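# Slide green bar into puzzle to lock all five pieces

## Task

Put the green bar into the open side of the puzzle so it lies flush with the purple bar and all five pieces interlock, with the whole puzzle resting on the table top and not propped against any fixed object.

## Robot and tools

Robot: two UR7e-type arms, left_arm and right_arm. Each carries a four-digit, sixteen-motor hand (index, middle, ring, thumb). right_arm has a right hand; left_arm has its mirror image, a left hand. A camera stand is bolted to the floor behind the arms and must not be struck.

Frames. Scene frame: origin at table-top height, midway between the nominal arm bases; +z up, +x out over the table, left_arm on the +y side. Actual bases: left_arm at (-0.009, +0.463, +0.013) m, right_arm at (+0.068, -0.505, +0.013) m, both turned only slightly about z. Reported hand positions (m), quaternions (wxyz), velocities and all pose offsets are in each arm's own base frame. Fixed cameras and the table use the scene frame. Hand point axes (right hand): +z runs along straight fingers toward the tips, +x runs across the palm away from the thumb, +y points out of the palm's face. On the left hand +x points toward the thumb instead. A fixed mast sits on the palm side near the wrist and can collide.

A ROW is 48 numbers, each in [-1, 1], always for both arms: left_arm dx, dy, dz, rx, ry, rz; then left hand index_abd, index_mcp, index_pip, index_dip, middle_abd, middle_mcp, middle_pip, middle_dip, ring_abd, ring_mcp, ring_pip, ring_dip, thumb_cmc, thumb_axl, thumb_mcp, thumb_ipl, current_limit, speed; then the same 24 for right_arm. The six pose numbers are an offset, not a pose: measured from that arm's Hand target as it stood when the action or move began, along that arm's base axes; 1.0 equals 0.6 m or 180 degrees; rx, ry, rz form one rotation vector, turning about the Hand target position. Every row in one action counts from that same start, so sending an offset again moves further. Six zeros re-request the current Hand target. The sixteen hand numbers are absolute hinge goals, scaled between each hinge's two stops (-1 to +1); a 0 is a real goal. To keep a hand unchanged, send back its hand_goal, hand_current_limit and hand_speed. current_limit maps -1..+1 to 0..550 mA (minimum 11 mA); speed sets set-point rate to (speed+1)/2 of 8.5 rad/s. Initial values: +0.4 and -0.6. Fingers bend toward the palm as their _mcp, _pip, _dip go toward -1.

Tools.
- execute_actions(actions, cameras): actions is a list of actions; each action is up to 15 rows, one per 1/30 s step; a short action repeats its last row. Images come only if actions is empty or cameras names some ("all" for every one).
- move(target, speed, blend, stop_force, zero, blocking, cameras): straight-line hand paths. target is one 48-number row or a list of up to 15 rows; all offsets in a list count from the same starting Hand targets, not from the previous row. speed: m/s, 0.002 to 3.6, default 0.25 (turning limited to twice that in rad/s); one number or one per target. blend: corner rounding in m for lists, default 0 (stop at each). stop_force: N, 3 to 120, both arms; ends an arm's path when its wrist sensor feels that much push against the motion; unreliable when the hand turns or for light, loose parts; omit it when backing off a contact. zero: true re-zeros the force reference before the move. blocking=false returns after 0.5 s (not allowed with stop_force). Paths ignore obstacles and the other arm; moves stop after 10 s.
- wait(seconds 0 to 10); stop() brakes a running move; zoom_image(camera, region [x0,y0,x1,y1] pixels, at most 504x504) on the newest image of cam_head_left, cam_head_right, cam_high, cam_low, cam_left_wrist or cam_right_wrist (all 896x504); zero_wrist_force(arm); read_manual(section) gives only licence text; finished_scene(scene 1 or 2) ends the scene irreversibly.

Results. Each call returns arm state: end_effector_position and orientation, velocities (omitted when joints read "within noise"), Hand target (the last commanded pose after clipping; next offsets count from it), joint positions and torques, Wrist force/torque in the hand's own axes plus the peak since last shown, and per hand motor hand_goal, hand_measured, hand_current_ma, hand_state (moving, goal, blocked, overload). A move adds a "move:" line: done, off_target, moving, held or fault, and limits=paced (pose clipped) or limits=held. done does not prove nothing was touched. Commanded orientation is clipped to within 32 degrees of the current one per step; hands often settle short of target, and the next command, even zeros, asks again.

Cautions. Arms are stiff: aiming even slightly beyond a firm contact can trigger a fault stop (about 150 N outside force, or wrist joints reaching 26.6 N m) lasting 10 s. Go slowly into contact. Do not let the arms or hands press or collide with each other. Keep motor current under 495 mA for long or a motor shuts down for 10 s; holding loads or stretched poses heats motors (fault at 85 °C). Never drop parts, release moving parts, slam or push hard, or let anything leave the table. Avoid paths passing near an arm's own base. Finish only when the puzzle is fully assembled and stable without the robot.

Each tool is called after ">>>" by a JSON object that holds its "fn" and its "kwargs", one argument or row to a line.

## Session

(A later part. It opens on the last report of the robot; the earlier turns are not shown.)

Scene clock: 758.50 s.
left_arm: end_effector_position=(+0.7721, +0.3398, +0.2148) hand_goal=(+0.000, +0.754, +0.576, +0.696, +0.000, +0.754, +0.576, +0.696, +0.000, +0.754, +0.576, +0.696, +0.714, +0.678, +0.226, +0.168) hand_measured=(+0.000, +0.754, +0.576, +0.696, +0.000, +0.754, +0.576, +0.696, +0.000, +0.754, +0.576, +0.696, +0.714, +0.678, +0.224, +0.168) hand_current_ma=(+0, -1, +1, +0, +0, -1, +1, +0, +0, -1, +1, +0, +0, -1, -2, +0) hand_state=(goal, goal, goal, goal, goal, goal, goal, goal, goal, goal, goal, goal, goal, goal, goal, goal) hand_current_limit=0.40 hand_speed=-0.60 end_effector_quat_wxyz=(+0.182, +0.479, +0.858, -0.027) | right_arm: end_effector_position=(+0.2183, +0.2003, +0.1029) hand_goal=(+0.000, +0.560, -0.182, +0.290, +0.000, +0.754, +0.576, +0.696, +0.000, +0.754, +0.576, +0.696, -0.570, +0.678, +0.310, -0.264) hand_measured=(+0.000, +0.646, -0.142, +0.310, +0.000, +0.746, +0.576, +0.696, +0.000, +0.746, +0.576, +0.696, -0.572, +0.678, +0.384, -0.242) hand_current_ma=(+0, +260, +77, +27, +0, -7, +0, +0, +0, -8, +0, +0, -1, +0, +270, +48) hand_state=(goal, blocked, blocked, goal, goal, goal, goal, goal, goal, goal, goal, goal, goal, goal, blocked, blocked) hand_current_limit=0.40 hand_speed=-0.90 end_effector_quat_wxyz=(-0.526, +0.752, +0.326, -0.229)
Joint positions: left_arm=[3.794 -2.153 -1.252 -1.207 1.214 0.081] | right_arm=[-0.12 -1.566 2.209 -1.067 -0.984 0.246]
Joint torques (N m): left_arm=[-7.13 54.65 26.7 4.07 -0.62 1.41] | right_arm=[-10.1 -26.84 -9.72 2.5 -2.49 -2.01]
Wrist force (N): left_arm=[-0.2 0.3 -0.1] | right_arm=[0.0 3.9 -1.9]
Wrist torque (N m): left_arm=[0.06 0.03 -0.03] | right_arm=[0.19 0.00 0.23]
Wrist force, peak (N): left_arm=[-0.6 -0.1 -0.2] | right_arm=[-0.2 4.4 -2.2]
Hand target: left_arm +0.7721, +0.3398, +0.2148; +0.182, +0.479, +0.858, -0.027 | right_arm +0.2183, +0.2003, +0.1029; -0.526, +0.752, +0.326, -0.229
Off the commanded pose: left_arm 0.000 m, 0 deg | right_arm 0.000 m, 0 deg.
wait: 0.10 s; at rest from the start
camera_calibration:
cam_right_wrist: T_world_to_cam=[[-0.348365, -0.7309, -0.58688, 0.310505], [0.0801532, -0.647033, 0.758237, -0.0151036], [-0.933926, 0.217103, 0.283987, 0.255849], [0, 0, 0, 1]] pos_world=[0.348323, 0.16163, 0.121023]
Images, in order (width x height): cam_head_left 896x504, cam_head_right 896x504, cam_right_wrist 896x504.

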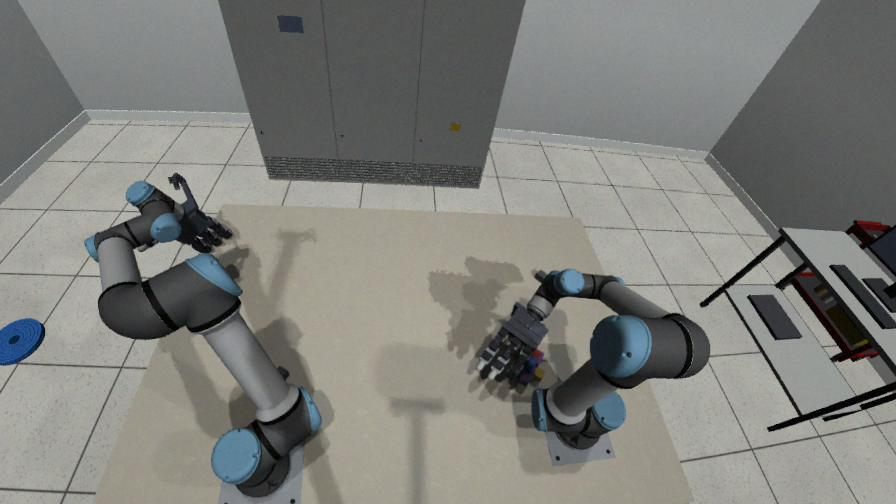

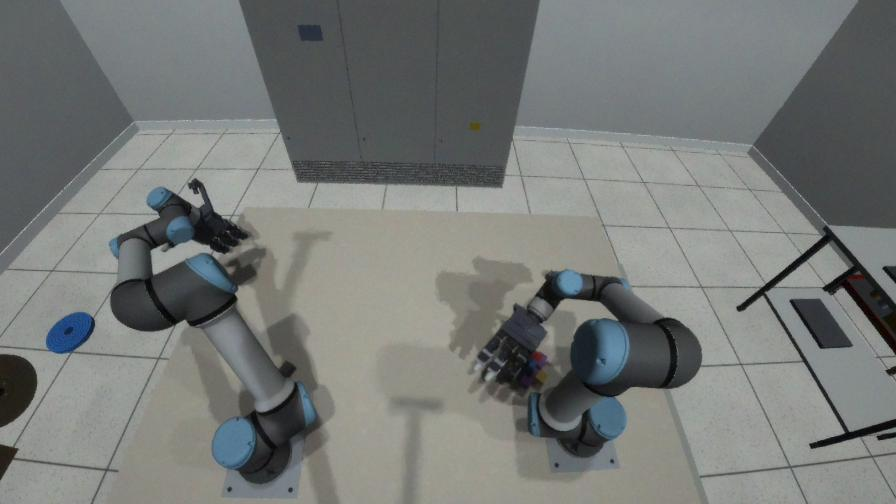

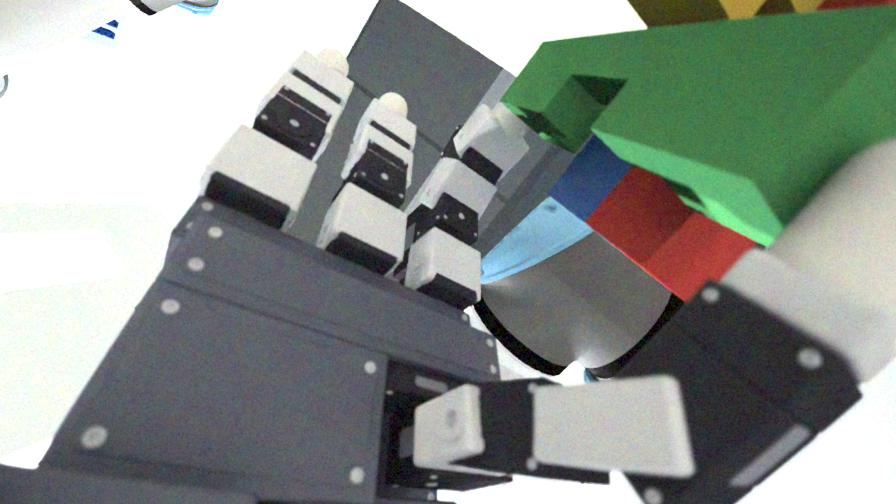

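>>> {"fn": "move", "kwargs": {
  "target": [0,0,0,0,0,0, 0,0.754,0.576,0.696,0,0.754,0.576,0.696,0,0.754,0.576,0.696,0.714,0.678,0.226,0.168,0.4,-0.6, 0.0025,-0.0010,0,0,0,-0.00833, 0,0.56,-0.182,0.29,0,0.754,0.576,0.696,0,0.754,0.576,0.696,-0.571,0.678,0.31,-0.265,0.4,-0.9],
  "speed": 0.02,
  "cameras": ["cam_low","cam_right_wrist"]
}}

>>> {"fn": "zoom_image", "kwargs": {
  "camera": "cam_right_wrist",
  "region": [620, 150, 740, 250]
}}

>>> {"fn": "zoom_image", "kwargs": {
  "camera": "cam_right_wrist",
  "region": [530, 100, 650, 200]
}}

>>> {"fn": "zoom_image", "kwargs": {
  "camera": "cam_low",
  "region": [425, 235, 465, 275]
}}

Scene clock: 793.73 s.
left_arm: end_effector_position=(+0.7721, +0.3398, +0.2148) hand_goal=(+0.000, +0.754, +0.576, +0.696, +0.000, +0.754, +0.576, +0.696, +0.000, +0.754, +0.576, +0.696, +0.714, +0.678, +0.226, +0.168) hand_measured=(+0.000, +0.754, +0.576, +0.696, +0.000, +0.754, +0.576, +0.696, +0.000, +0.754, +0.576, +0.696, +0.714, +0.678, +0.224, +0.168) hand_current_ma=(+0, -1, +1, +0, +0, -1, +1, +0, +0, -1, +1, +0, +0, -1, -2, +0) hand_state=(goal, goal, goal, goal, goal, goal, goal, goal, goal, goal, goal, goal, goal, goal, goal, goal) hand_current_limit=0.40 hand_speed=-0.60 end_effector_quat_wxyz=(+0.182, +0.479, +0.858, -0.027) | right_arm: end_effector_position=(+0.2198, +0.1997, +0.1029) hand_goal=(+0.000, +0.560, -0.182, +0.290, +0.000, +0.754, +0.576, +0.696, +0.000, +0.754, +0.576, +0.696, -0.570, +0.678, +0.310, -0.264) hand_measured=(+0.000, +0.646, -0.142, +0.310, +0.000, +0.746, +0.576, +0.696, +0.000, +0.746, +0.576, +0.696, -0.572, +0.678, +0.384, -0.242) hand_current_ma=(+0, +260, +77, +27, +0, -7, +0, +0, +0, -8, +0, +0, -1, +0, +270, +48) hand_state=(goal, blocked, blocked, goal, goal, goal, goal, goal, goal, goal, goal, goal, goal, goal, blocked, blocked) hand_current_limit=0.40 hand_speed=-0.90 end_effector_quat_wxyz=(-0.529, +0.756, +0.317, -0.222)
Joint positions: left_arm=[3.794 -2.153 -1.252 -1.207 1.214 0.081] | right_arm=[-0.133 -1.572 2.216 -1.071 -0.972 0.252]
Joint torques (N m): left_arm=[-7.66 54.49 27.14 4 -0.73 1.37] | right_arm=[-7.1 -27.33 -9.27 -1.3 3.25 1.75]
Wrist force (N): left_arm=[-0.3 0.2 -0.1] | right_arm=[0.1 4.2 -2.2]
Wrist torque (N m): left_arm=[0.03 0.03 -0.04] | right_arm=[0.24 -0.01 0.05]
Wrist force, peak (N): left_arm=[-0.6 -0.1 0.0] | right_arm=[-0.1 4.5 -2.1]
Hand target: left_arm +0.7721, +0.3398, +0.2148; +0.182, +0.479, +0.858, -0.027 | right_arm +0.2198, +0.1997, +0.1029; -0.529, +0.756, +0.316, -0.222
Off the commanded pose: left_arm 0.000 m, 0 deg | right_arm 0.000 m, 0 deg.
move: done
camera_calibration:
cam_right_wrist: T_world_to_cam=[[-0.367174, -0.721636, -0.586877, 0.31283], [0.0633831, -0.648892, 0.758236, -0.0115924], [-0.92799, 0.241207, 0.283996, 0.251268], [0, 0, 0, 1]] pos_world=[0.348772, 0.157619, 0.121023]
Images, in order (width x height): cam_low 896x504, cam_right_wrist 896x504.

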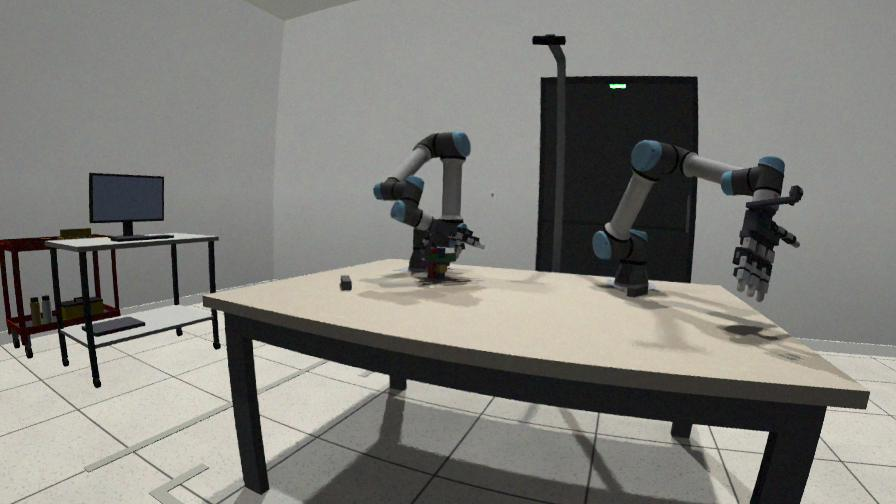

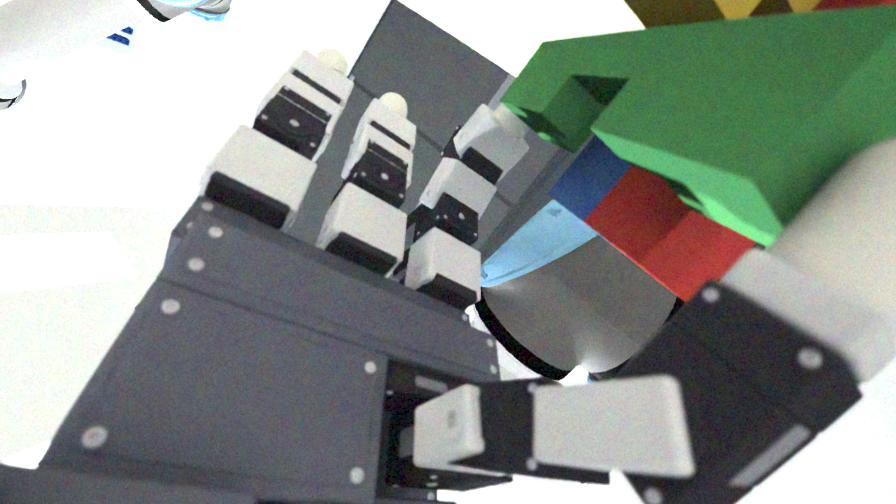

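Scaled by 4.200 from the camera's 896x504 image, which has a finer 1280x720 frame.

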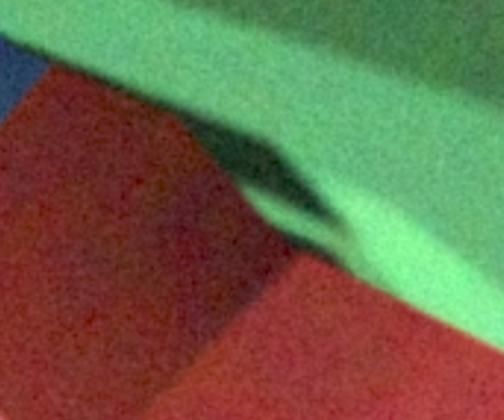

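Scaled by 4.200 from the camera's 896x504 image, which has a finer 1280x720 frame.

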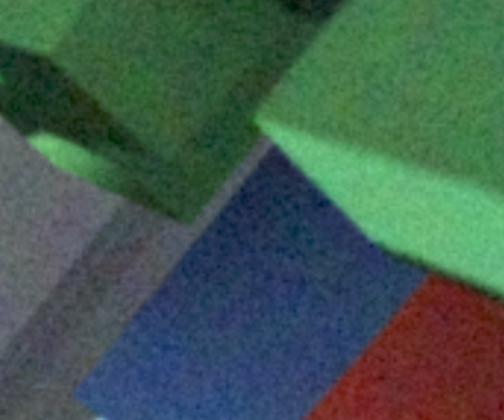

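Scaled by 12.600 from the camera's 896x504 image, which has a finer 1280x720 frame.

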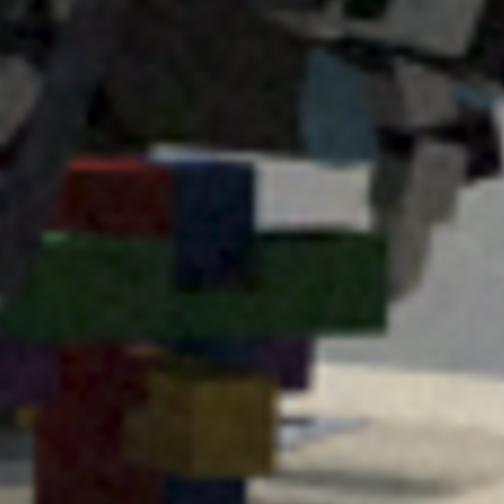

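>>> {"fn": "move", "kwargs": {
  "target": [0,0,0,0,0,0, 0,0.754,0.576,0.696,0,0.754,0.576,0.696,0,0.754,0.576,0.696,0.714,0.678,0.226,0.168,0.4,-0.6, -0.0008,-0.0036,0,0,0,0, 0,0.56,-0.182,0.29,0,0.754,0.576,0.696,0,0.754,0.576,0.696,-0.571,0.678,0.31,-0.265,0.4,-0.9],
  "speed": 0.01,
  "cameras": ["cam_right_wrist"]
}}

>>> {"fn": "zoom_image", "kwargs": {
  "camera": "cam_right_wrist",
  "region": [640, 160, 720, 240]
}}

>>> {"fn": "zoom_image", "kwargs": {
  "camera": "cam_right_wrist",
  "region": [540, 120, 620, 200]
}}

Scene clock: 830.77 s.
left_arm: end_effector_position=(+0.7721, +0.3398, +0.2148) hand_goal=(+0.000, +0.754, +0.576, +0.696, +0.000, +0.754, +0.576, +0.696, +0.000, +0.754, +0.576, +0.696, +0.714, +0.678, +0.226, +0.168) hand_measured=(+0.000, +0.754, +0.576, +0.696, +0.000, +0.754, +0.576, +0.696, +0.000, +0.754, +0.576, +0.696, +0.714, +0.678, +0.224, +0.168) hand_current_ma=(+0, -1, +1, +0, +0, -1, +1, +0, +0, -1, +1, +0, +0, -1, -2, +0) hand_state=(goal, goal, goal, goal, goal, goal, goal, goal, goal, goal, goal, goal, goal, goal, goal, goal) hand_current_limit=0.40 hand_speed=-0.60 end_effector_quat_wxyz=(+0.182, +0.479, +0.858, -0.027) | right_arm: end_effector_position=(+0.2194, +0.1976, +0.1029) hand_goal=(+0.000, +0.560, -0.182, +0.290, +0.000, +0.754, +0.576, +0.696, +0.000, +0.754, +0.576, +0.696, -0.570, +0.678, +0.310, -0.264) hand_measured=(+0.000, +0.646, -0.142, +0.310, +0.000, +0.746, +0.576, +0.696, +0.000, +0.746, +0.576, +0.696, -0.576, +0.678, +0.382, -0.242) hand_current_ma=(+0, +259, +77, +27, +0, -7, +0, +0, +0, -8, +0, +0, -6, +0, +268, +49) hand_state=(goal, blocked, blocked, goal, goal, goal, goal, goal, goal, goal, goal, goal, goal, goal, blocked, blocked) hand_current_limit=0.40 hand_speed=-0.90 end_effector_quat_wxyz=(-0.529, +0.756, +0.316, -0.222)
Joint positions: left_arm=[3.794 -2.153 -1.252 -1.207 1.214 0.081] | right_arm=[-0.139 -1.575 2.218 -1.069 -0.977 0.249]
Joint torques (N m): left_arm=[-7.53 54.13 27 4.01 -0.62 1.53] | right_arm=[-9.63 -27.8 -8.61 2.24 -2.31 -1.78]
Wrist force (N): left_arm=[-0.5 -0.1 -0.2] | right_arm=[0.1 3.7 -2.1]
Wrist torque (N m): left_arm=[0.00 0.06 -0.03] | right_arm=[0.19 0.00 0.24]
Wrist force, peak (N): left_arm=[-0.5 0.1 -0.3] | right_arm=[-0.3 4.5 -2.1]
Hand target: left_arm +0.7721, +0.3398, +0.2148; +0.182, +0.479, +0.858, -0.027 | right_arm +0.2194, +0.1975, +0.1029; -0.529, +0.756, +0.316, -0.222
Off the commanded pose: left_arm 0.000 m, 0 deg | right_arm 0.000 m, 0 deg.
move: done
camera_calibration:
cam_right_wrist: T_world_to_cam=[[-0.367415, -0.721528, -0.586859, 0.311195], [0.0631816, -0.648898, 0.758248, -0.0128537], [-0.927909, 0.241513, 0.284002, 0.251234], [0, 0, 0, 1]] pos_world=[0.348272, 0.155519, 0.121023]
Images, in order (width x height): cam_right_wrist 896x504.

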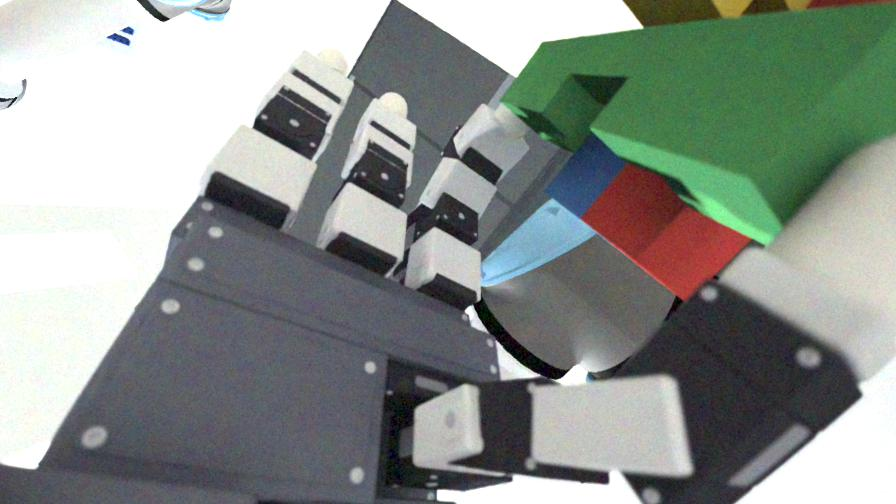

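Scaled by 6.300 from the camera's 896x504 image, which has a finer 1280x720 frame.

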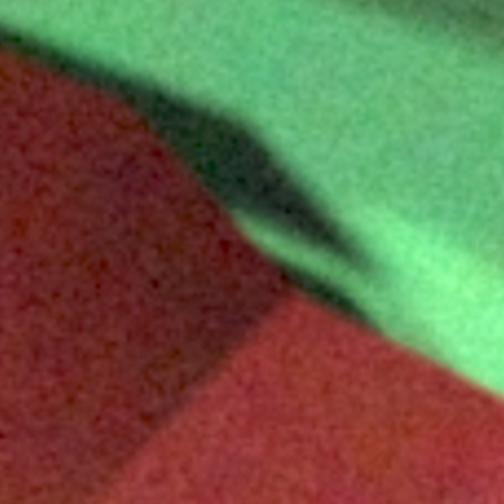

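Scaled by 6.300 from the camera's 896x504 image, which has a finer 1280x720 frame.

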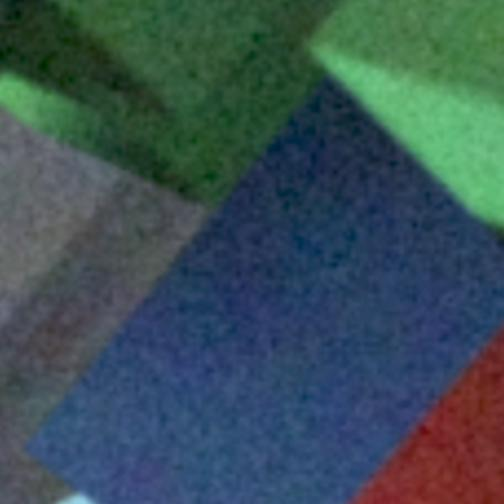

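>>> {"fn": "move", "kwargs": {
  "target": [0,0,0,0,0,0, 0,0.754,0.576,0.696,0,0.754,0.576,0.696,0,0.754,0.576,0.696,0.714,0.678,0.226,0.168,0.4,-0.6, -0.0016,-0.0019,0,0,0,0, 0,0.56,-0.182,0.29,0,0.754,0.576,0.696,0,0.754,0.576,0.696,-0.571,0.678,0.31,-0.265,0.4,-0.9],
  "speed": 0.01,
  "cameras": ["cam_right_wrist","cam_low"]
}}

>>> {"fn": "zoom_image", "kwargs": {
  "camera": "cam_right_wrist",
  "region": [640, 160, 720, 240]
}}

>>> {"fn": "zoom_image", "kwargs": {
  "camera": "cam_right_wrist",
  "region": [540, 120, 620, 200]
}}

>>> {"fn": "zoom_image", "kwargs": {
  "camera": "cam_low",
  "region": [425, 235, 465, 275]
}}

Scene clock: 840.50 s.
left_arm: end_effector_position=(+0.7721, +0.3398, +0.2148) hand_goal=(+0.000, +0.754, +0.576, +0.696, +0.000, +0.754, +0.576, +0.696, +0.000, +0.754, +0.576, +0.696, +0.714, +0.678, +0.226, +0.168) hand_measured=(+0.000, +0.754, +0.576, +0.696, +0.000, +0.754, +0.576, +0.696, +0.000, +0.754, +0.576, +0.696, +0.714, +0.678, +0.224, +0.168) hand_current_ma=(+0, -1, +1, +0, +0, -1, +1, +0, +0, -1, +1, +0, +0, -1, -2, +0) hand_state=(goal, goal, goal, goal, goal, goal, goal, goal, goal, goal, goal, goal, goal, goal, goal, goal) hand_current_limit=0.40 hand_speed=-0.60 end_effector_quat_wxyz=(+0.182, +0.479, +0.858, -0.027) | right_arm: end_effector_position=(+0.2184, +0.1964, +0.1029) hand_goal=(+0.000, +0.560, -0.182, +0.290, +0.000, +0.754, +0.576, +0.696, +0.000, +0.754, +0.576, +0.696, -0.570, +0.678, +0.310, -0.264) hand_measured=(+0.000, +0.646, -0.142, +0.310, +0.000, +0.746, +0.576, +0.696, +0.000, +0.746, +0.576, +0.696, -0.576, +0.678, +0.382, -0.242) hand_current_ma=(+0, +259, +78, +27, +0, -7, +0, +0, +0, -8, +0, +0, -6, +0, +267, +49) hand_state=(goal, blocked, blocked, goal, goal, goal, goal, goal, goal, goal, goal, goal, goal, goal, blocked, blocked) hand_current_limit=0.40 hand_speed=-0.90 end_effector_quat_wxyz=(-0.529, +0.756, +0.316, -0.222)
Joint positions: left_arm=[3.794 -2.153 -1.252 -1.207 1.214 0.081] | right_arm=[-0.143 -1.577 2.221 -1.068 -0.981 0.248]
Joint torques (N m): left_arm=[-7.53 54.45 26.88 4.07 -0.64 1.54] | right_arm=[-11.15 -27.33 -10.93 2.48 -2.25 -1.86]
Wrist force (N): left_arm=[-0.1 0.3 -0.3] | right_arm=[0.2 3.9 -2.1]
Wrist torque (N m): left_arm=[0.07 0.00 -0.01] | right_arm=[0.23 -0.02 0.26]
Wrist force, peak (N): left_arm=[-0.7 0.1 -0.3] | right_arm=[0.2 4.3 -2.3]
Hand target: left_arm +0.7721, +0.3398, +0.2148; +0.182, +0.479, +0.858, -0.027 | right_arm +0.2184, +0.1964, +0.1029; -0.529, +0.756, +0.316, -0.222
Off the commanded pose: left_arm 0.000 m, 0 deg | right_arm 0.000 m, 0 deg.
move: done
camera_calibration:
cam_right_wrist: T_world_to_cam=[[-0.367415, -0.721528, -0.586859, 0.309999], [0.0631816, -0.648898, 0.758248, -0.0135755], [-0.927909, 0.241513, 0.284002, 0.250688], [0, 0, 0, 1]] pos_world=[0.347372, 0.154319, 0.121023]
Images, in order (width x height): cam_low 896x504, cam_right_wrist 896x504.

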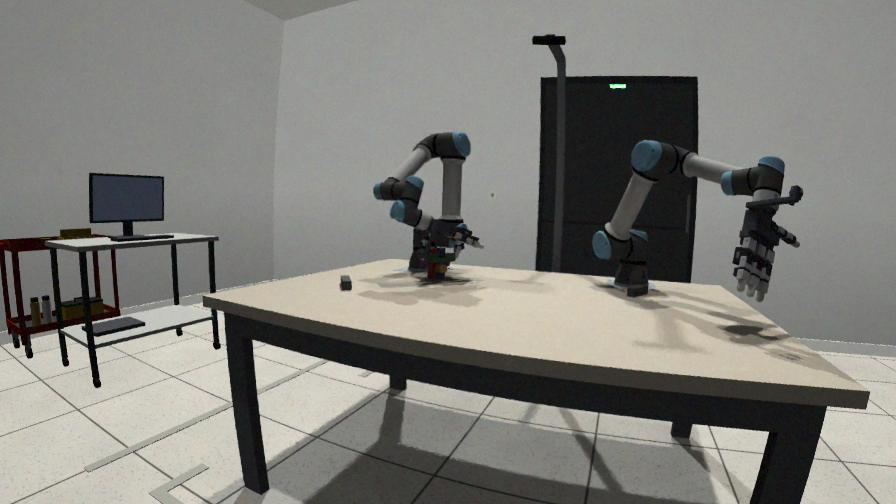

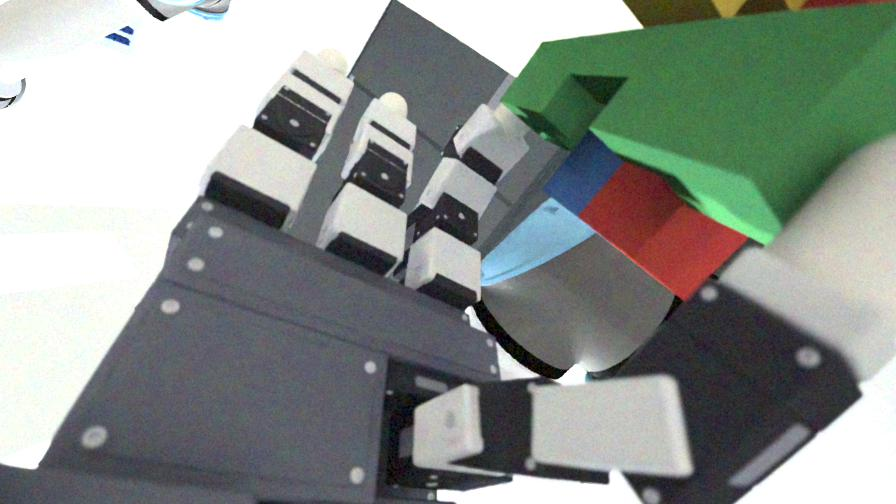

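Scaled by 6.300 from the camera's 896x504 image, which has a finer 1280x720 frame.

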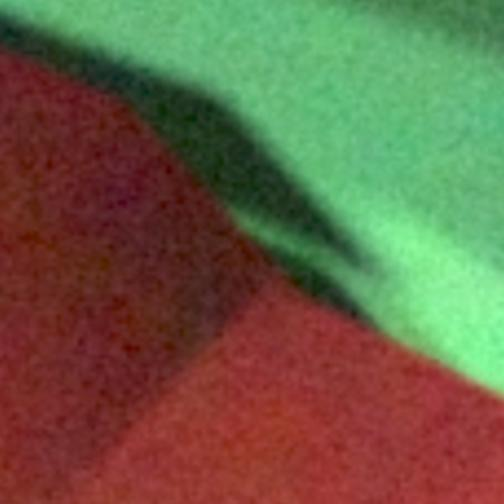

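Scaled by 6.300 from the camera's 896x504 image, which has a finer 1280x720 frame.

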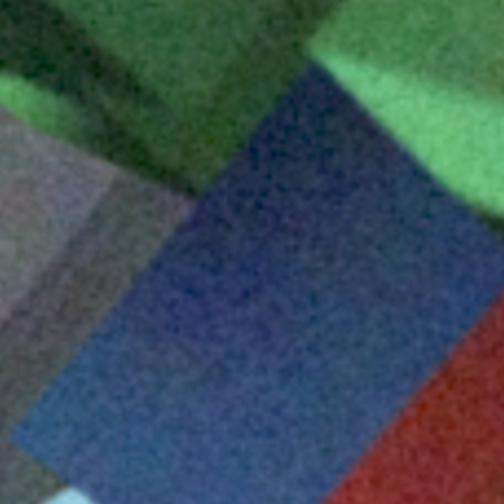

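Scaled by 12.600 from the camera's 896x504 image, which has a finer 1280x720 frame.

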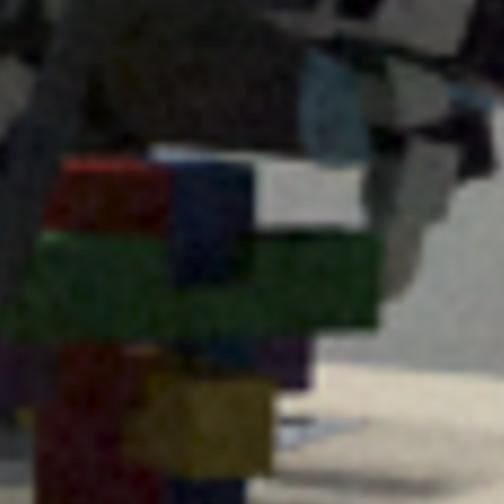

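>>> {"fn": "move", "kwargs": {
  "target": [0,0,0,0,0,0, 0,0.754,0.576,0.696,0,0.754,0.576,0.696,0,0.754,0.576,0.696,0.714,0.678,0.226,0.168,0.4,-0.6, -0.0042,-0.0051,0,0,0,0, 0,0.56,-0.182,0.29,0,0.754,0.576,0.696,0,0.754,0.576,0.696,-0.571,0.678,0.31,-0.265,0.4,-0.9],
  "speed": 0.01,
  "cameras": ["cam_right_wrist","cam_low"]
}}

>>> {"fn": "zoom_image", "kwargs": {
  "camera": "cam_right_wrist",
  "region": [640, 160, 720, 240]
}}

>>> {"fn": "zoom_image", "kwargs": {
  "camera": "cam_right_wrist",
  "region": [520, 100, 680, 260]
}}

>>> {"fn": "zoom_image", "kwargs": {
  "camera": "cam_low",
  "region": [425, 235, 465, 275]
}}

Scene clock: 853.17 s.
left_arm: end_effector_position=(+0.7721, +0.3398, +0.2148) hand_goal=(+0.000, +0.754, +0.576, +0.696, +0.000, +0.754, +0.576, +0.696, +0.000, +0.754, +0.576, +0.696, +0.714, +0.678, +0.226, +0.168) hand_measured=(+0.000, +0.754, +0.576, +0.696, +0.000, +0.754, +0.576, +0.696, +0.000, +0.754, +0.576, +0.696, +0.714, +0.678, +0.224, +0.168) hand_current_ma=(+0, -1, +1, +0, +0, -1, +1, +0, +0, -1, +1, +0, +0, -1, -2, +0) hand_state=(goal, goal, goal, goal, goal, goal, goal, goal, goal, goal, goal, goal, goal, goal, goal, goal) hand_current_limit=0.40 hand_speed=-0.60 end_effector_quat_wxyz=(+0.182, +0.479, +0.858, -0.027) | right_arm: end_effector_position=(+0.2159, +0.1934, +0.1029) hand_goal=(+0.000, +0.560, -0.182, +0.290, +0.000, +0.754, +0.576, +0.696, +0.000, +0.754, +0.576, +0.696, -0.570, +0.678, +0.310, -0.264) hand_measured=(+0.000, +0.646, -0.142, +0.310, +0.000, +0.746, +0.576, +0.696, +0.000, +0.746, +0.576, +0.696, -0.576, +0.678, +0.382, -0.242) hand_current_ma=(+0, +259, +79, +28, +0, -7, +0, +0, +0, -8, +0, +0, -6, +0, +265, +49) hand_state=(goal, blocked, blocked, goal, goal, goal, goal, goal, goal, goal, goal, goal, goal, goal, blocked, blocked) hand_current_limit=0.40 hand_speed=-0.90 end_effector_quat_wxyz=(-0.529, +0.756, +0.316, -0.222)
Joint positions: left_arm=[3.794 -2.153 -1.252 -1.207 1.214 0.081] | right_arm=[-0.152 -1.585 2.228 -1.065 -0.989 0.243]
Joint torques (N m): left_arm=[-7.59 54.61 27.19 4.02 -0.57 1.51] | right_arm=[-9.52 -28.4 -12.16 2.28 -2.3 -1.57]
Wrist force (N): left_arm=[-0.2 -0.1 -0.3] | right_arm=[-0.2 4.1 -2.0]
Wrist torque (N m): left_arm=[0.00 0.02 -0.02] | right_arm=[0.25 0.04 0.22]
Wrist force, peak (N): left_arm=[-0.6 0.3 -0.1] | right_arm=[0.1 4.3 -2.1]
Hand target: left_arm +0.7721, +0.3398, +0.2148; +0.182, +0.479, +0.858, -0.027 | right_arm +0.2159, +0.1933, +0.1029; -0.529, +0.756, +0.316, -0.222
Off the commanded pose: left_arm 0.000 m, 0 deg | right_arm 0.000 m, 0 deg.
move: done
camera_calibration:
cam_right_wrist: T_world_to_cam=[[-0.367415, -0.721528, -0.586859, 0.306879], [0.0631816, -0.648898, 0.758248, -0.0153579], [-0.927909, 0.241513, 0.284002, 0.249], [0, 0, 0, 1]] pos_world=[0.344772, 0.151319, 0.121023]
Images, in order (width x height): cam_low 896x504, cam_right_wrist 896x504.

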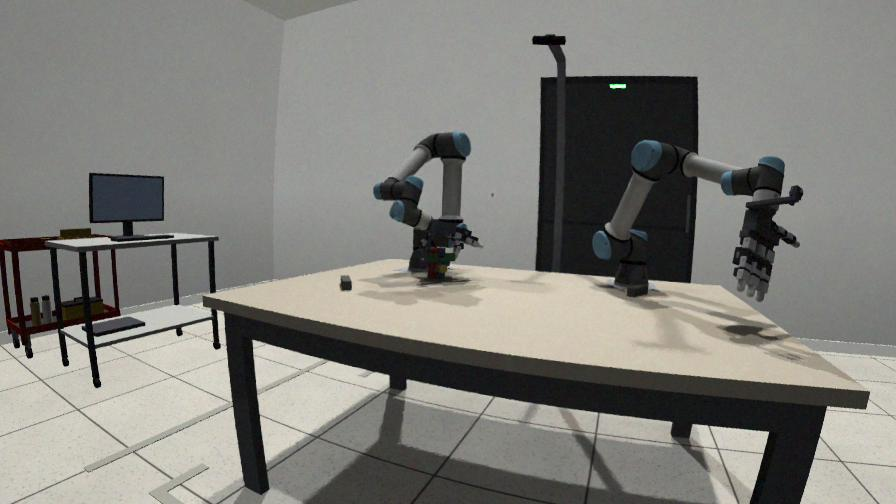

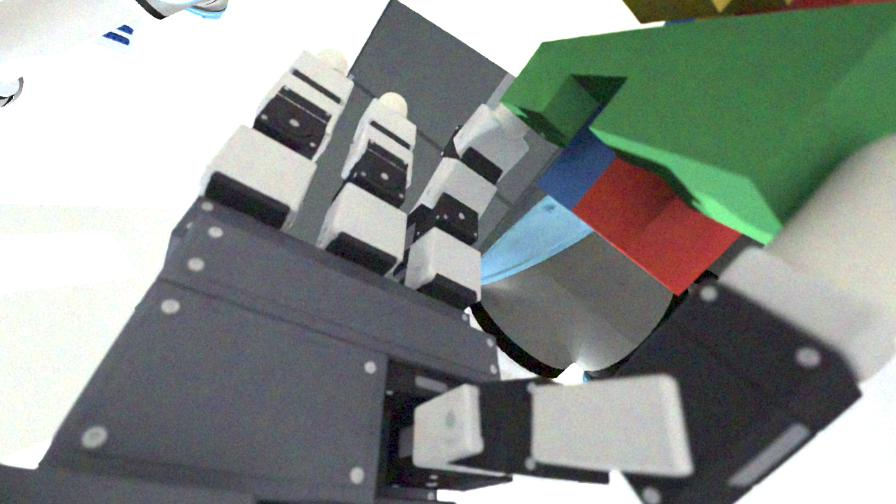

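Scaled by 6.300 from the camera's 896x504 image, which has a finer 1280x720 frame.

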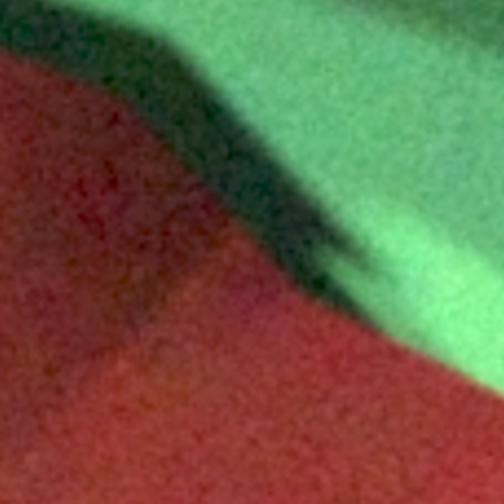

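Scaled by 3.150 from the camera's 896x504 image, which has a finer 1280x720 frame.

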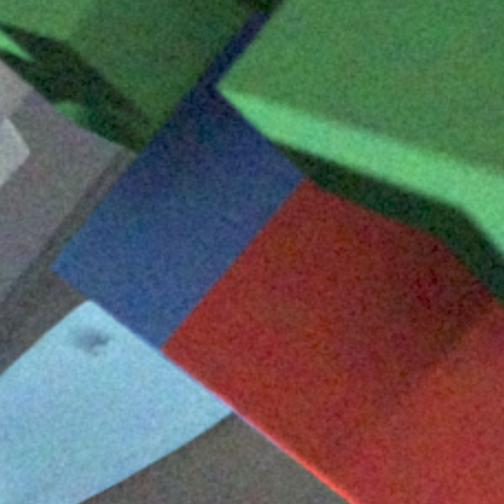

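Scaled by 12.600 from the camera's 896x504 image, which has a finer 1280x720 frame.

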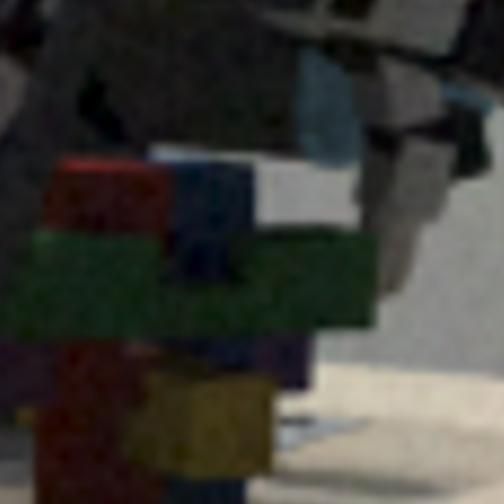

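>>> {"fn": "move", "kwargs": {
  "target": [0,0,0,0,0,0, 0,0.754,0.576,0.696,0,0.754,0.576,0.696,0,0.754,0.576,0.696,0.714,0.678,0.226,0.168,0.4,-0.6, -0.0053,-0.0064,0,0,0,0, 0,0.56,-0.182,0.29,0,0.754,0.576,0.696,0,0.754,0.576,0.696,-0.571,0.678,0.31,-0.265,0.4,-0.9],
  "speed": 0.01,
  "cameras": ["cam_right_wrist","cam_low"]
}}

>>> {"fn": "zoom_image", "kwargs": {
  "camera": "cam_right_wrist",
  "region": [520, 100, 720, 280]
}}

>>> {"fn": "zoom_image", "kwargs": {
  "camera": "cam_low",
  "region": [425, 235, 465, 275]
}}

Scene clock: 863.57 s.
left_arm: end_effector_position=(+0.7721, +0.3398, +0.2148) hand_goal=(+0.000, +0.754, +0.576, +0.696, +0.000, +0.754, +0.576, +0.696, +0.000, +0.754, +0.576, +0.696, +0.714, +0.678, +0.226, +0.168) hand_measured=(+0.000, +0.754, +0.576, +0.696, +0.000, +0.754, +0.576, +0.696, +0.000, +0.754, +0.576, +0.696, +0.714, +0.678, +0.224, +0.168) hand_current_ma=(+0, -1, +1, +0, +0, -1, +1, +0, +0, -1, +1, +0, +0, -1, -2, +0) hand_state=(goal, goal, goal, goal, goal, goal, goal, goal, goal, goal, goal, goal, goal, goal, goal, goal) hand_current_limit=0.40 hand_speed=-0.60 end_effector_quat_wxyz=(+0.182, +0.479, +0.858, -0.027) | right_arm: end_effector_position=(+0.2127, +0.1895, +0.1029) hand_goal=(+0.000, +0.560, -0.182, +0.290, +0.000, +0.754, +0.576, +0.696, +0.000, +0.754, +0.576, +0.696, -0.570, +0.678, +0.310, -0.264) hand_measured=(+0.000, +0.646, -0.142, +0.310, +0.000, +0.746, +0.576, +0.696, +0.000, +0.746, +0.576, +0.696, -0.576, +0.678, +0.382, -0.242) hand_current_ma=(+0, +259, +80, +28, +0, -7, +0, +0, +0, -8, +0, +0, -6, +0, +263, +49) hand_state=(goal, blocked, blocked, goal, goal, goal, goal, goal, goal, goal, goal, goal, goal, goal, blocked, blocked) hand_current_limit=0.40 hand_speed=-0.90 end_effector_quat_wxyz=(-0.529, +0.756, +0.316, -0.222)
Joint positions: left_arm=[3.794 -2.153 -1.252 -1.207 1.214 0.081] | right_arm=[-0.165 -1.594 2.237 -1.061 -1.001 0.237]
Joint torques (N m): left_arm=[-7.38 55.02 27.2 3.9 -0.55 1.65] | right_arm=[-9.24 -25.76 -10.86 2.3 -2.22 -1.92]
Wrist force (N): left_arm=[0.0 0.0 0.0] | right_arm=[0.0 4.0 -1.9]
Wrist torque (N m): left_arm=[0.00 0.01 0.00] | right_arm=[0.23 0.01 0.24]
Wrist force, peak (N): left_arm=[-0.7 -0.1 -0.1] | right_arm=[0.4 4.3 -2.2]
Hand target: left_arm +0.7721, +0.3398, +0.2148; +0.182, +0.479, +0.858, -0.027 | right_arm +0.2127, +0.1895, +0.1029; -0.529, +0.756, +0.316, -0.222
Off the commanded pose: left_arm 0.000 m, 0 deg | right_arm 0.000 m, 0 deg.
move: done
camera_calibration:
cam_right_wrist: T_world_to_cam=[[-0.367415, -0.721528, -0.586859, 0.302926], [0.0631816, -0.648898, 0.758248, -0.0176928], [-0.927909, 0.241513, 0.284002, 0.247066], [0, 0, 0, 1]] pos_world=[0.341672, 0.147419, 0.121023]
Images, in order (width x height): cam_low 896x504, cam_right_wrist 896x504.

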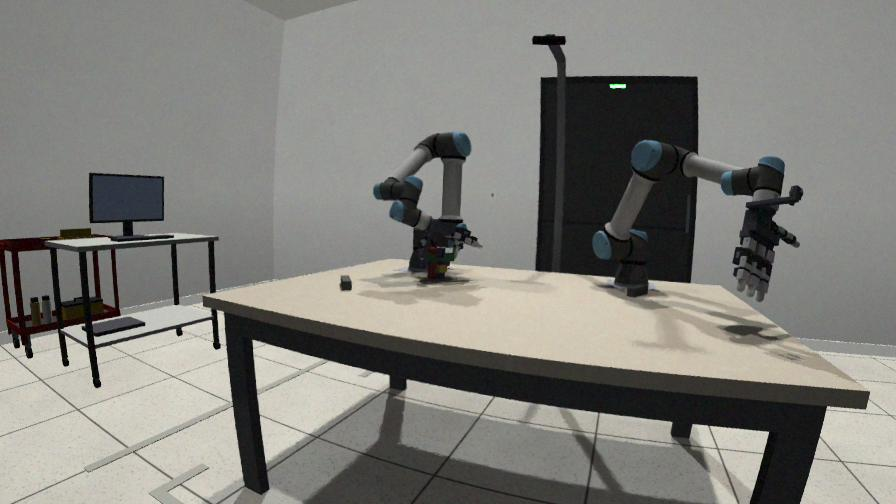

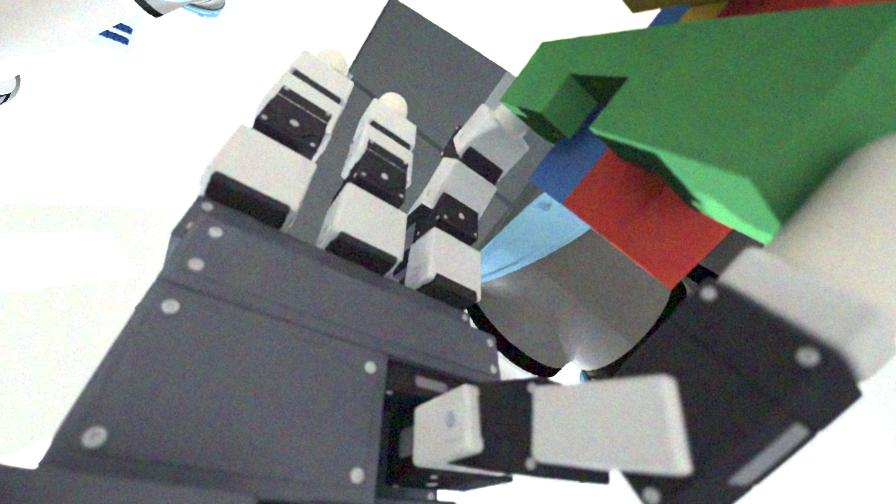

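Scaled by 2.520 from the camera's 896x504 image, which has a finer 1280x720 frame.

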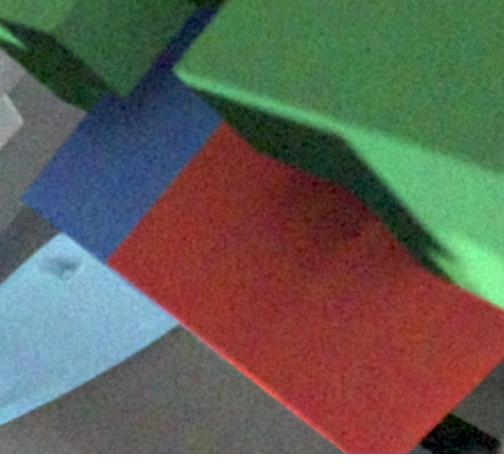

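Scaled by 12.600 from the camera's 896x504 image, which has a finer 1280x720 frame.

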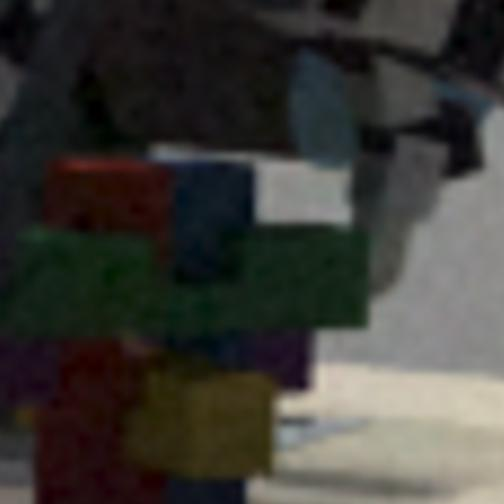

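>>> {"fn": "move", "kwargs": {
  "target": [0,0,0,0,0,0, 0,0.754,0.576,0.696,0,0.754,0.576,0.696,0,0.754,0.576,0.696,0.714,0.678,0.226,0.168,0.4,-0.6, -0.0042,-0.0051,0,0,0,0, 0,0.56,-0.182,0.29,0,0.754,0.576,0.696,0,0.754,0.576,0.696,-0.571,0.678,0.31,-0.265,0.4,-0.9],
  "speed": 0.01,
  "cameras": ["cam_right_wrist","cam_low"]
}}

>>> {"fn": "zoom_image", "kwargs": {
  "camera": "cam_right_wrist",
  "region": [520, 100, 720, 280]
}}

>>> {"fn": "zoom_image", "kwargs": {
  "camera": "cam_low",
  "region": [425, 235, 465, 275]
}}

Scene clock: 868.30 s.
left_arm: end_effector_position=(+0.7721, +0.3398, +0.2148) hand_goal=(+0.000, +0.754, +0.576, +0.696, +0.000, +0.754, +0.576, +0.696, +0.000, +0.754, +0.576, +0.696, +0.714, +0.678, +0.226, +0.168) hand_measured=(+0.000, +0.754, +0.576, +0.696, +0.000, +0.754, +0.576, +0.696, +0.000, +0.754, +0.576, +0.696, +0.714, +0.678, +0.224, +0.168) hand_current_ma=(+0, -1, +1, +0, +0, -1, +1, +0, +0, -1, +1, +0, +0, -1, -2, +0) hand_state=(goal, goal, goal, goal, goal, goal, goal, goal, goal, goal, goal, goal, goal, goal, goal, goal) hand_current_limit=0.40 hand_speed=-0.60 end_effector_quat_wxyz=(+0.182, +0.479, +0.858, -0.027) | right_arm: end_effector_position=(+0.2102, +0.1865, +0.1029) hand_goal=(+0.000, +0.560, -0.182, +0.290, +0.000, +0.754, +0.576, +0.696, +0.000, +0.754, +0.576, +0.696, -0.570, +0.678, +0.310, -0.264) hand_measured=(+0.000, +0.646, -0.140, +0.310, +0.000, +0.746, +0.576, +0.696, +0.000, +0.746, +0.576, +0.696, -0.576, +0.678, +0.382, -0.242) hand_current_ma=(+0, +259, +81, +28, +0, -7, +0, +0, +0, -8, +0, +0, -6, +0, +262, +49) hand_state=(goal, blocked, blocked, goal, goal, goal, goal, goal, goal, goal, goal, goal, goal, goal, blocked, blocked) hand_current_limit=0.40 hand_speed=-0.90 end_effector_quat_wxyz=(-0.529, +0.756, +0.316, -0.222)
Joint positions: left_arm=[3.794 -2.153 -1.252 -1.207 1.214 0.081] | right_arm=[-0.175 -1.602 2.244 -1.058 -1.01 0.232]
Joint torques (N m): left_arm=[-7.48 54.04 27.91 3.98 -0.61 1.7] | right_arm=[-9.01 -26.27 -6.95 2.55 -2.78 -1.73]
Wrist force (N): left_arm=[-0.2 0.1 -0.1] | right_arm=[0.4 4.0 -1.5]
Wrist torque (N m): left_arm=[0.02 0.02 -0.02] | right_arm=[0.21 -0.06 0.28]
Wrist force, peak (N): left_arm=[-0.5 -0.1 -0.2] | right_arm=[0.0 4.3 -1.9]
Hand target: left_arm +0.7721, +0.3398, +0.2148; +0.182, +0.479, +0.858, -0.027 | right_arm +0.2102, +0.1864, +0.1029; -0.529, +0.756, +0.316, -0.222
Off the commanded pose: left_arm 0.000 m, 0 deg | right_arm 0.000 m, 0 deg.
move: done
camera_calibration:
cam_right_wrist: T_world_to_cam=[[-0.367415, -0.721528, -0.586859, 0.299843], [0.0631816, -0.648898, 0.758248, -0.0194815], [-0.927909, 0.241513, 0.284002, 0.245471], [0, 0, 0, 1]] pos_world=[0.339172, 0.144419, 0.121023]
Images, in order (width x height): cam_low 896x504, cam_right_wrist 896x504.

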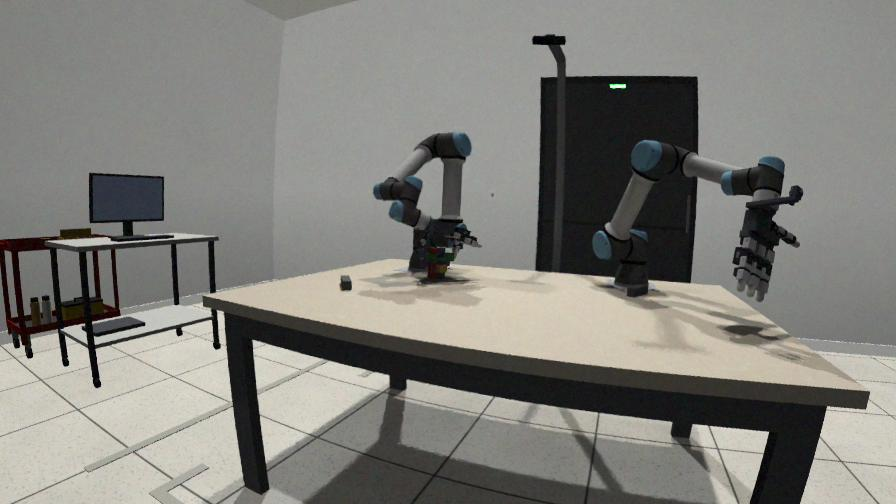

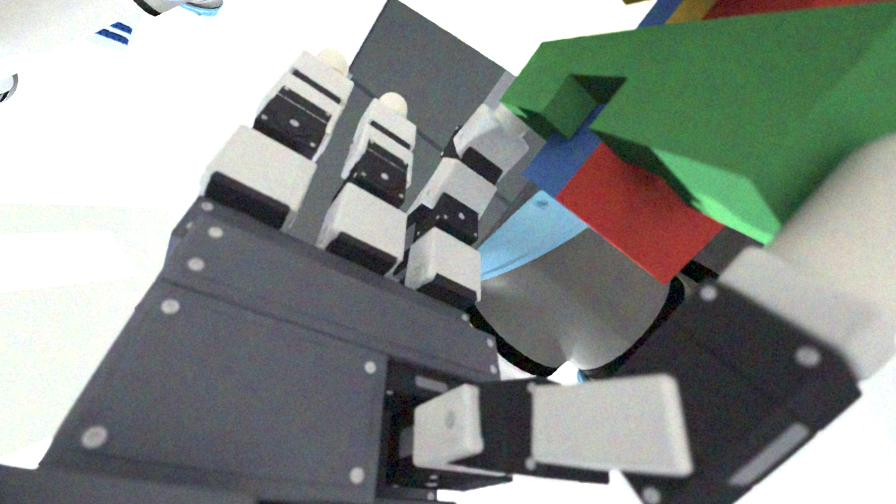

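Scaled by 2.520 from the camera's 896x504 image, which has a finer 1280x720 frame.

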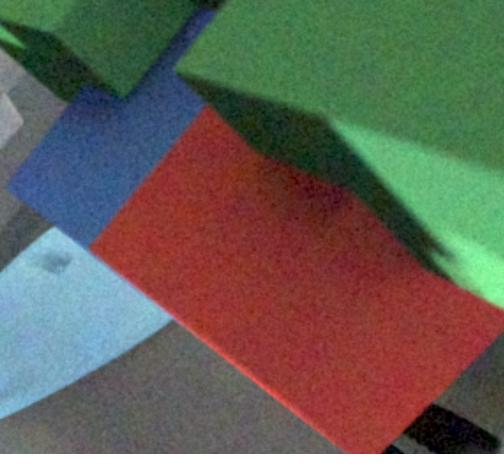

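Scaled by 12.600 from the camera's 896x504 image, which has a finer 1280x720 frame.

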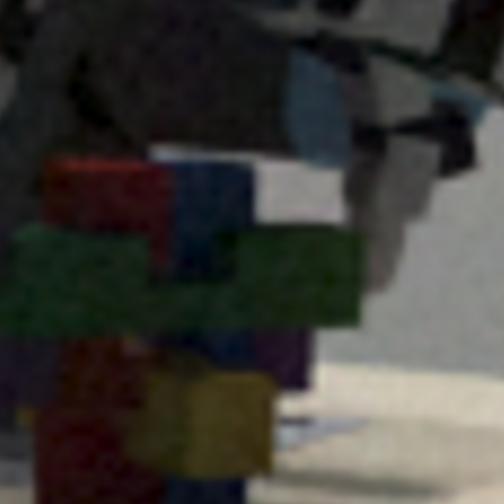

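>>> {"fn": "move", "kwargs": {
  "target": [0,0,0,0,0,0, 0,0.754,0.576,0.696,0,0.754,0.576,0.696,0,0.754,0.576,0.696,0.714,0.678,0.226,0.168,0.4,-0.6, -0.00145,-0.00097,0,0,0,0, 0,0.56,-0.182,0.29,0,0.754,0.576,0.696,0,0.754,0.576,0.696,-0.571,0.678,0.31,-0.265,0.4,-0.9],
  "speed": 0.005,
  "cameras": ["cam_low"]
}}

>>> {"fn": "zoom_image", "kwargs": {
  "camera": "cam_low",
  "region": [425, 235, 465, 275]
}}

Scene clock: 876.10 s.
left_arm: end_effector_position=(+0.7721, +0.3398, +0.2148) hand_goal=(+0.000, +0.754, +0.576, +0.696, +0.000, +0.754, +0.576, +0.696, +0.000, +0.754, +0.576, +0.696, +0.714, +0.678, +0.226, +0.168) hand_measured=(+0.000, +0.754, +0.576, +0.696, +0.000, +0.754, +0.576, +0.696, +0.000, +0.754, +0.576, +0.696, +0.714, +0.678, +0.224, +0.168) hand_current_ma=(+0, -1, +1, +0, +0, -1, +1, +0, +0, -1, +1, +0, +0, -1, -2, +0) hand_state=(goal, goal, goal, goal, goal, goal, goal, goal, goal, goal, goal, goal, goal, goal, goal, goal) hand_current_limit=0.40 hand_speed=-0.60 end_effector_quat_wxyz=(+0.182, +0.479, +0.858, -0.027) | right_arm: end_effector_position=(+0.2093, +0.1859, +0.1029) hand_goal=(+0.000, +0.560, -0.182, +0.290, +0.000, +0.754, +0.576, +0.696, +0.000, +0.754, +0.576, +0.696, -0.570, +0.678, +0.310, -0.264) hand_measured=(+0.000, +0.646, -0.140, +0.310, +0.000, +0.746, +0.576, +0.696, +0.000, +0.746, +0.576, +0.696, -0.578, +0.678, +0.382, -0.242) hand_current_ma=(+0, +254, +81, +28, +0, -7, +0, +0, +0, -8, +0, +0, -7, +0, +262, +53) hand_state=(goal, blocked, blocked, goal, goal, goal, goal, goal, goal, goal, goal, goal, goal, goal, blocked, blocked) hand_current_limit=0.40 hand_speed=-0.90 end_effector_quat_wxyz=(-0.529, +0.756, +0.316, -0.222)
Joint positions: left_arm=[3.794 -2.153 -1.252 -1.207 1.214 0.081] | right_arm=[-0.177 -1.604 2.246 -1.057 -1.012 0.231]
Joint torques (N m): left_arm=[-7.67 54.47 27.83 4.02 -0.61 1.64] | right_arm=[-7.57 -26.4 -9.01 2.56 -2.64 -1.87]
Wrist force (N): left_arm=[-0.2 0.0 0.0] | right_arm=[0.5 4.1 -2.2]
Wrist torque (N m): left_arm=[0.00 0.02 -0.01] | right_arm=[0.22 -0.05 0.24]
Wrist force, peak (N): left_arm=[-0.4 0.4 -0.3] | right_arm=[0.1 4.3 -2.2]
Hand target: left_arm +0.7721, +0.3398, +0.2148; +0.182, +0.479, +0.858, -0.027 | right_arm +0.2093, +0.1858, +0.1029; -0.529, +0.756, +0.316, -0.222
Off the commanded pose: left_arm 0.000 m, 0 deg | right_arm 0.000 m, 0 deg.
move: done
Images, in order (width x height): cam_low 896x504.

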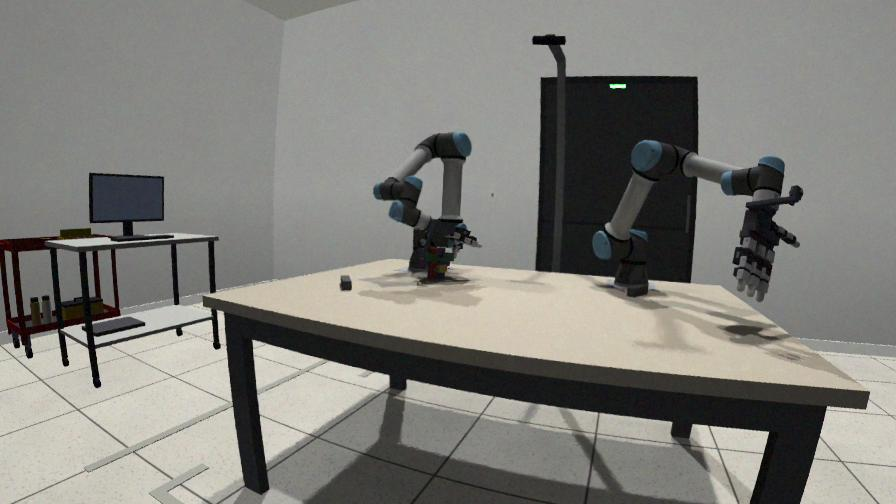

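Scaled by 12.600 from the camera's 896x504 image, which has a finer 1280x720 frame.

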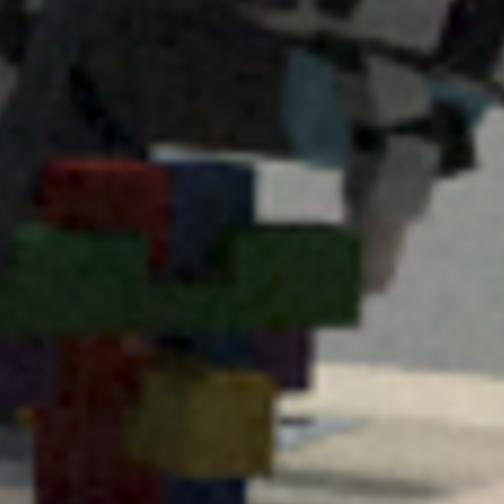

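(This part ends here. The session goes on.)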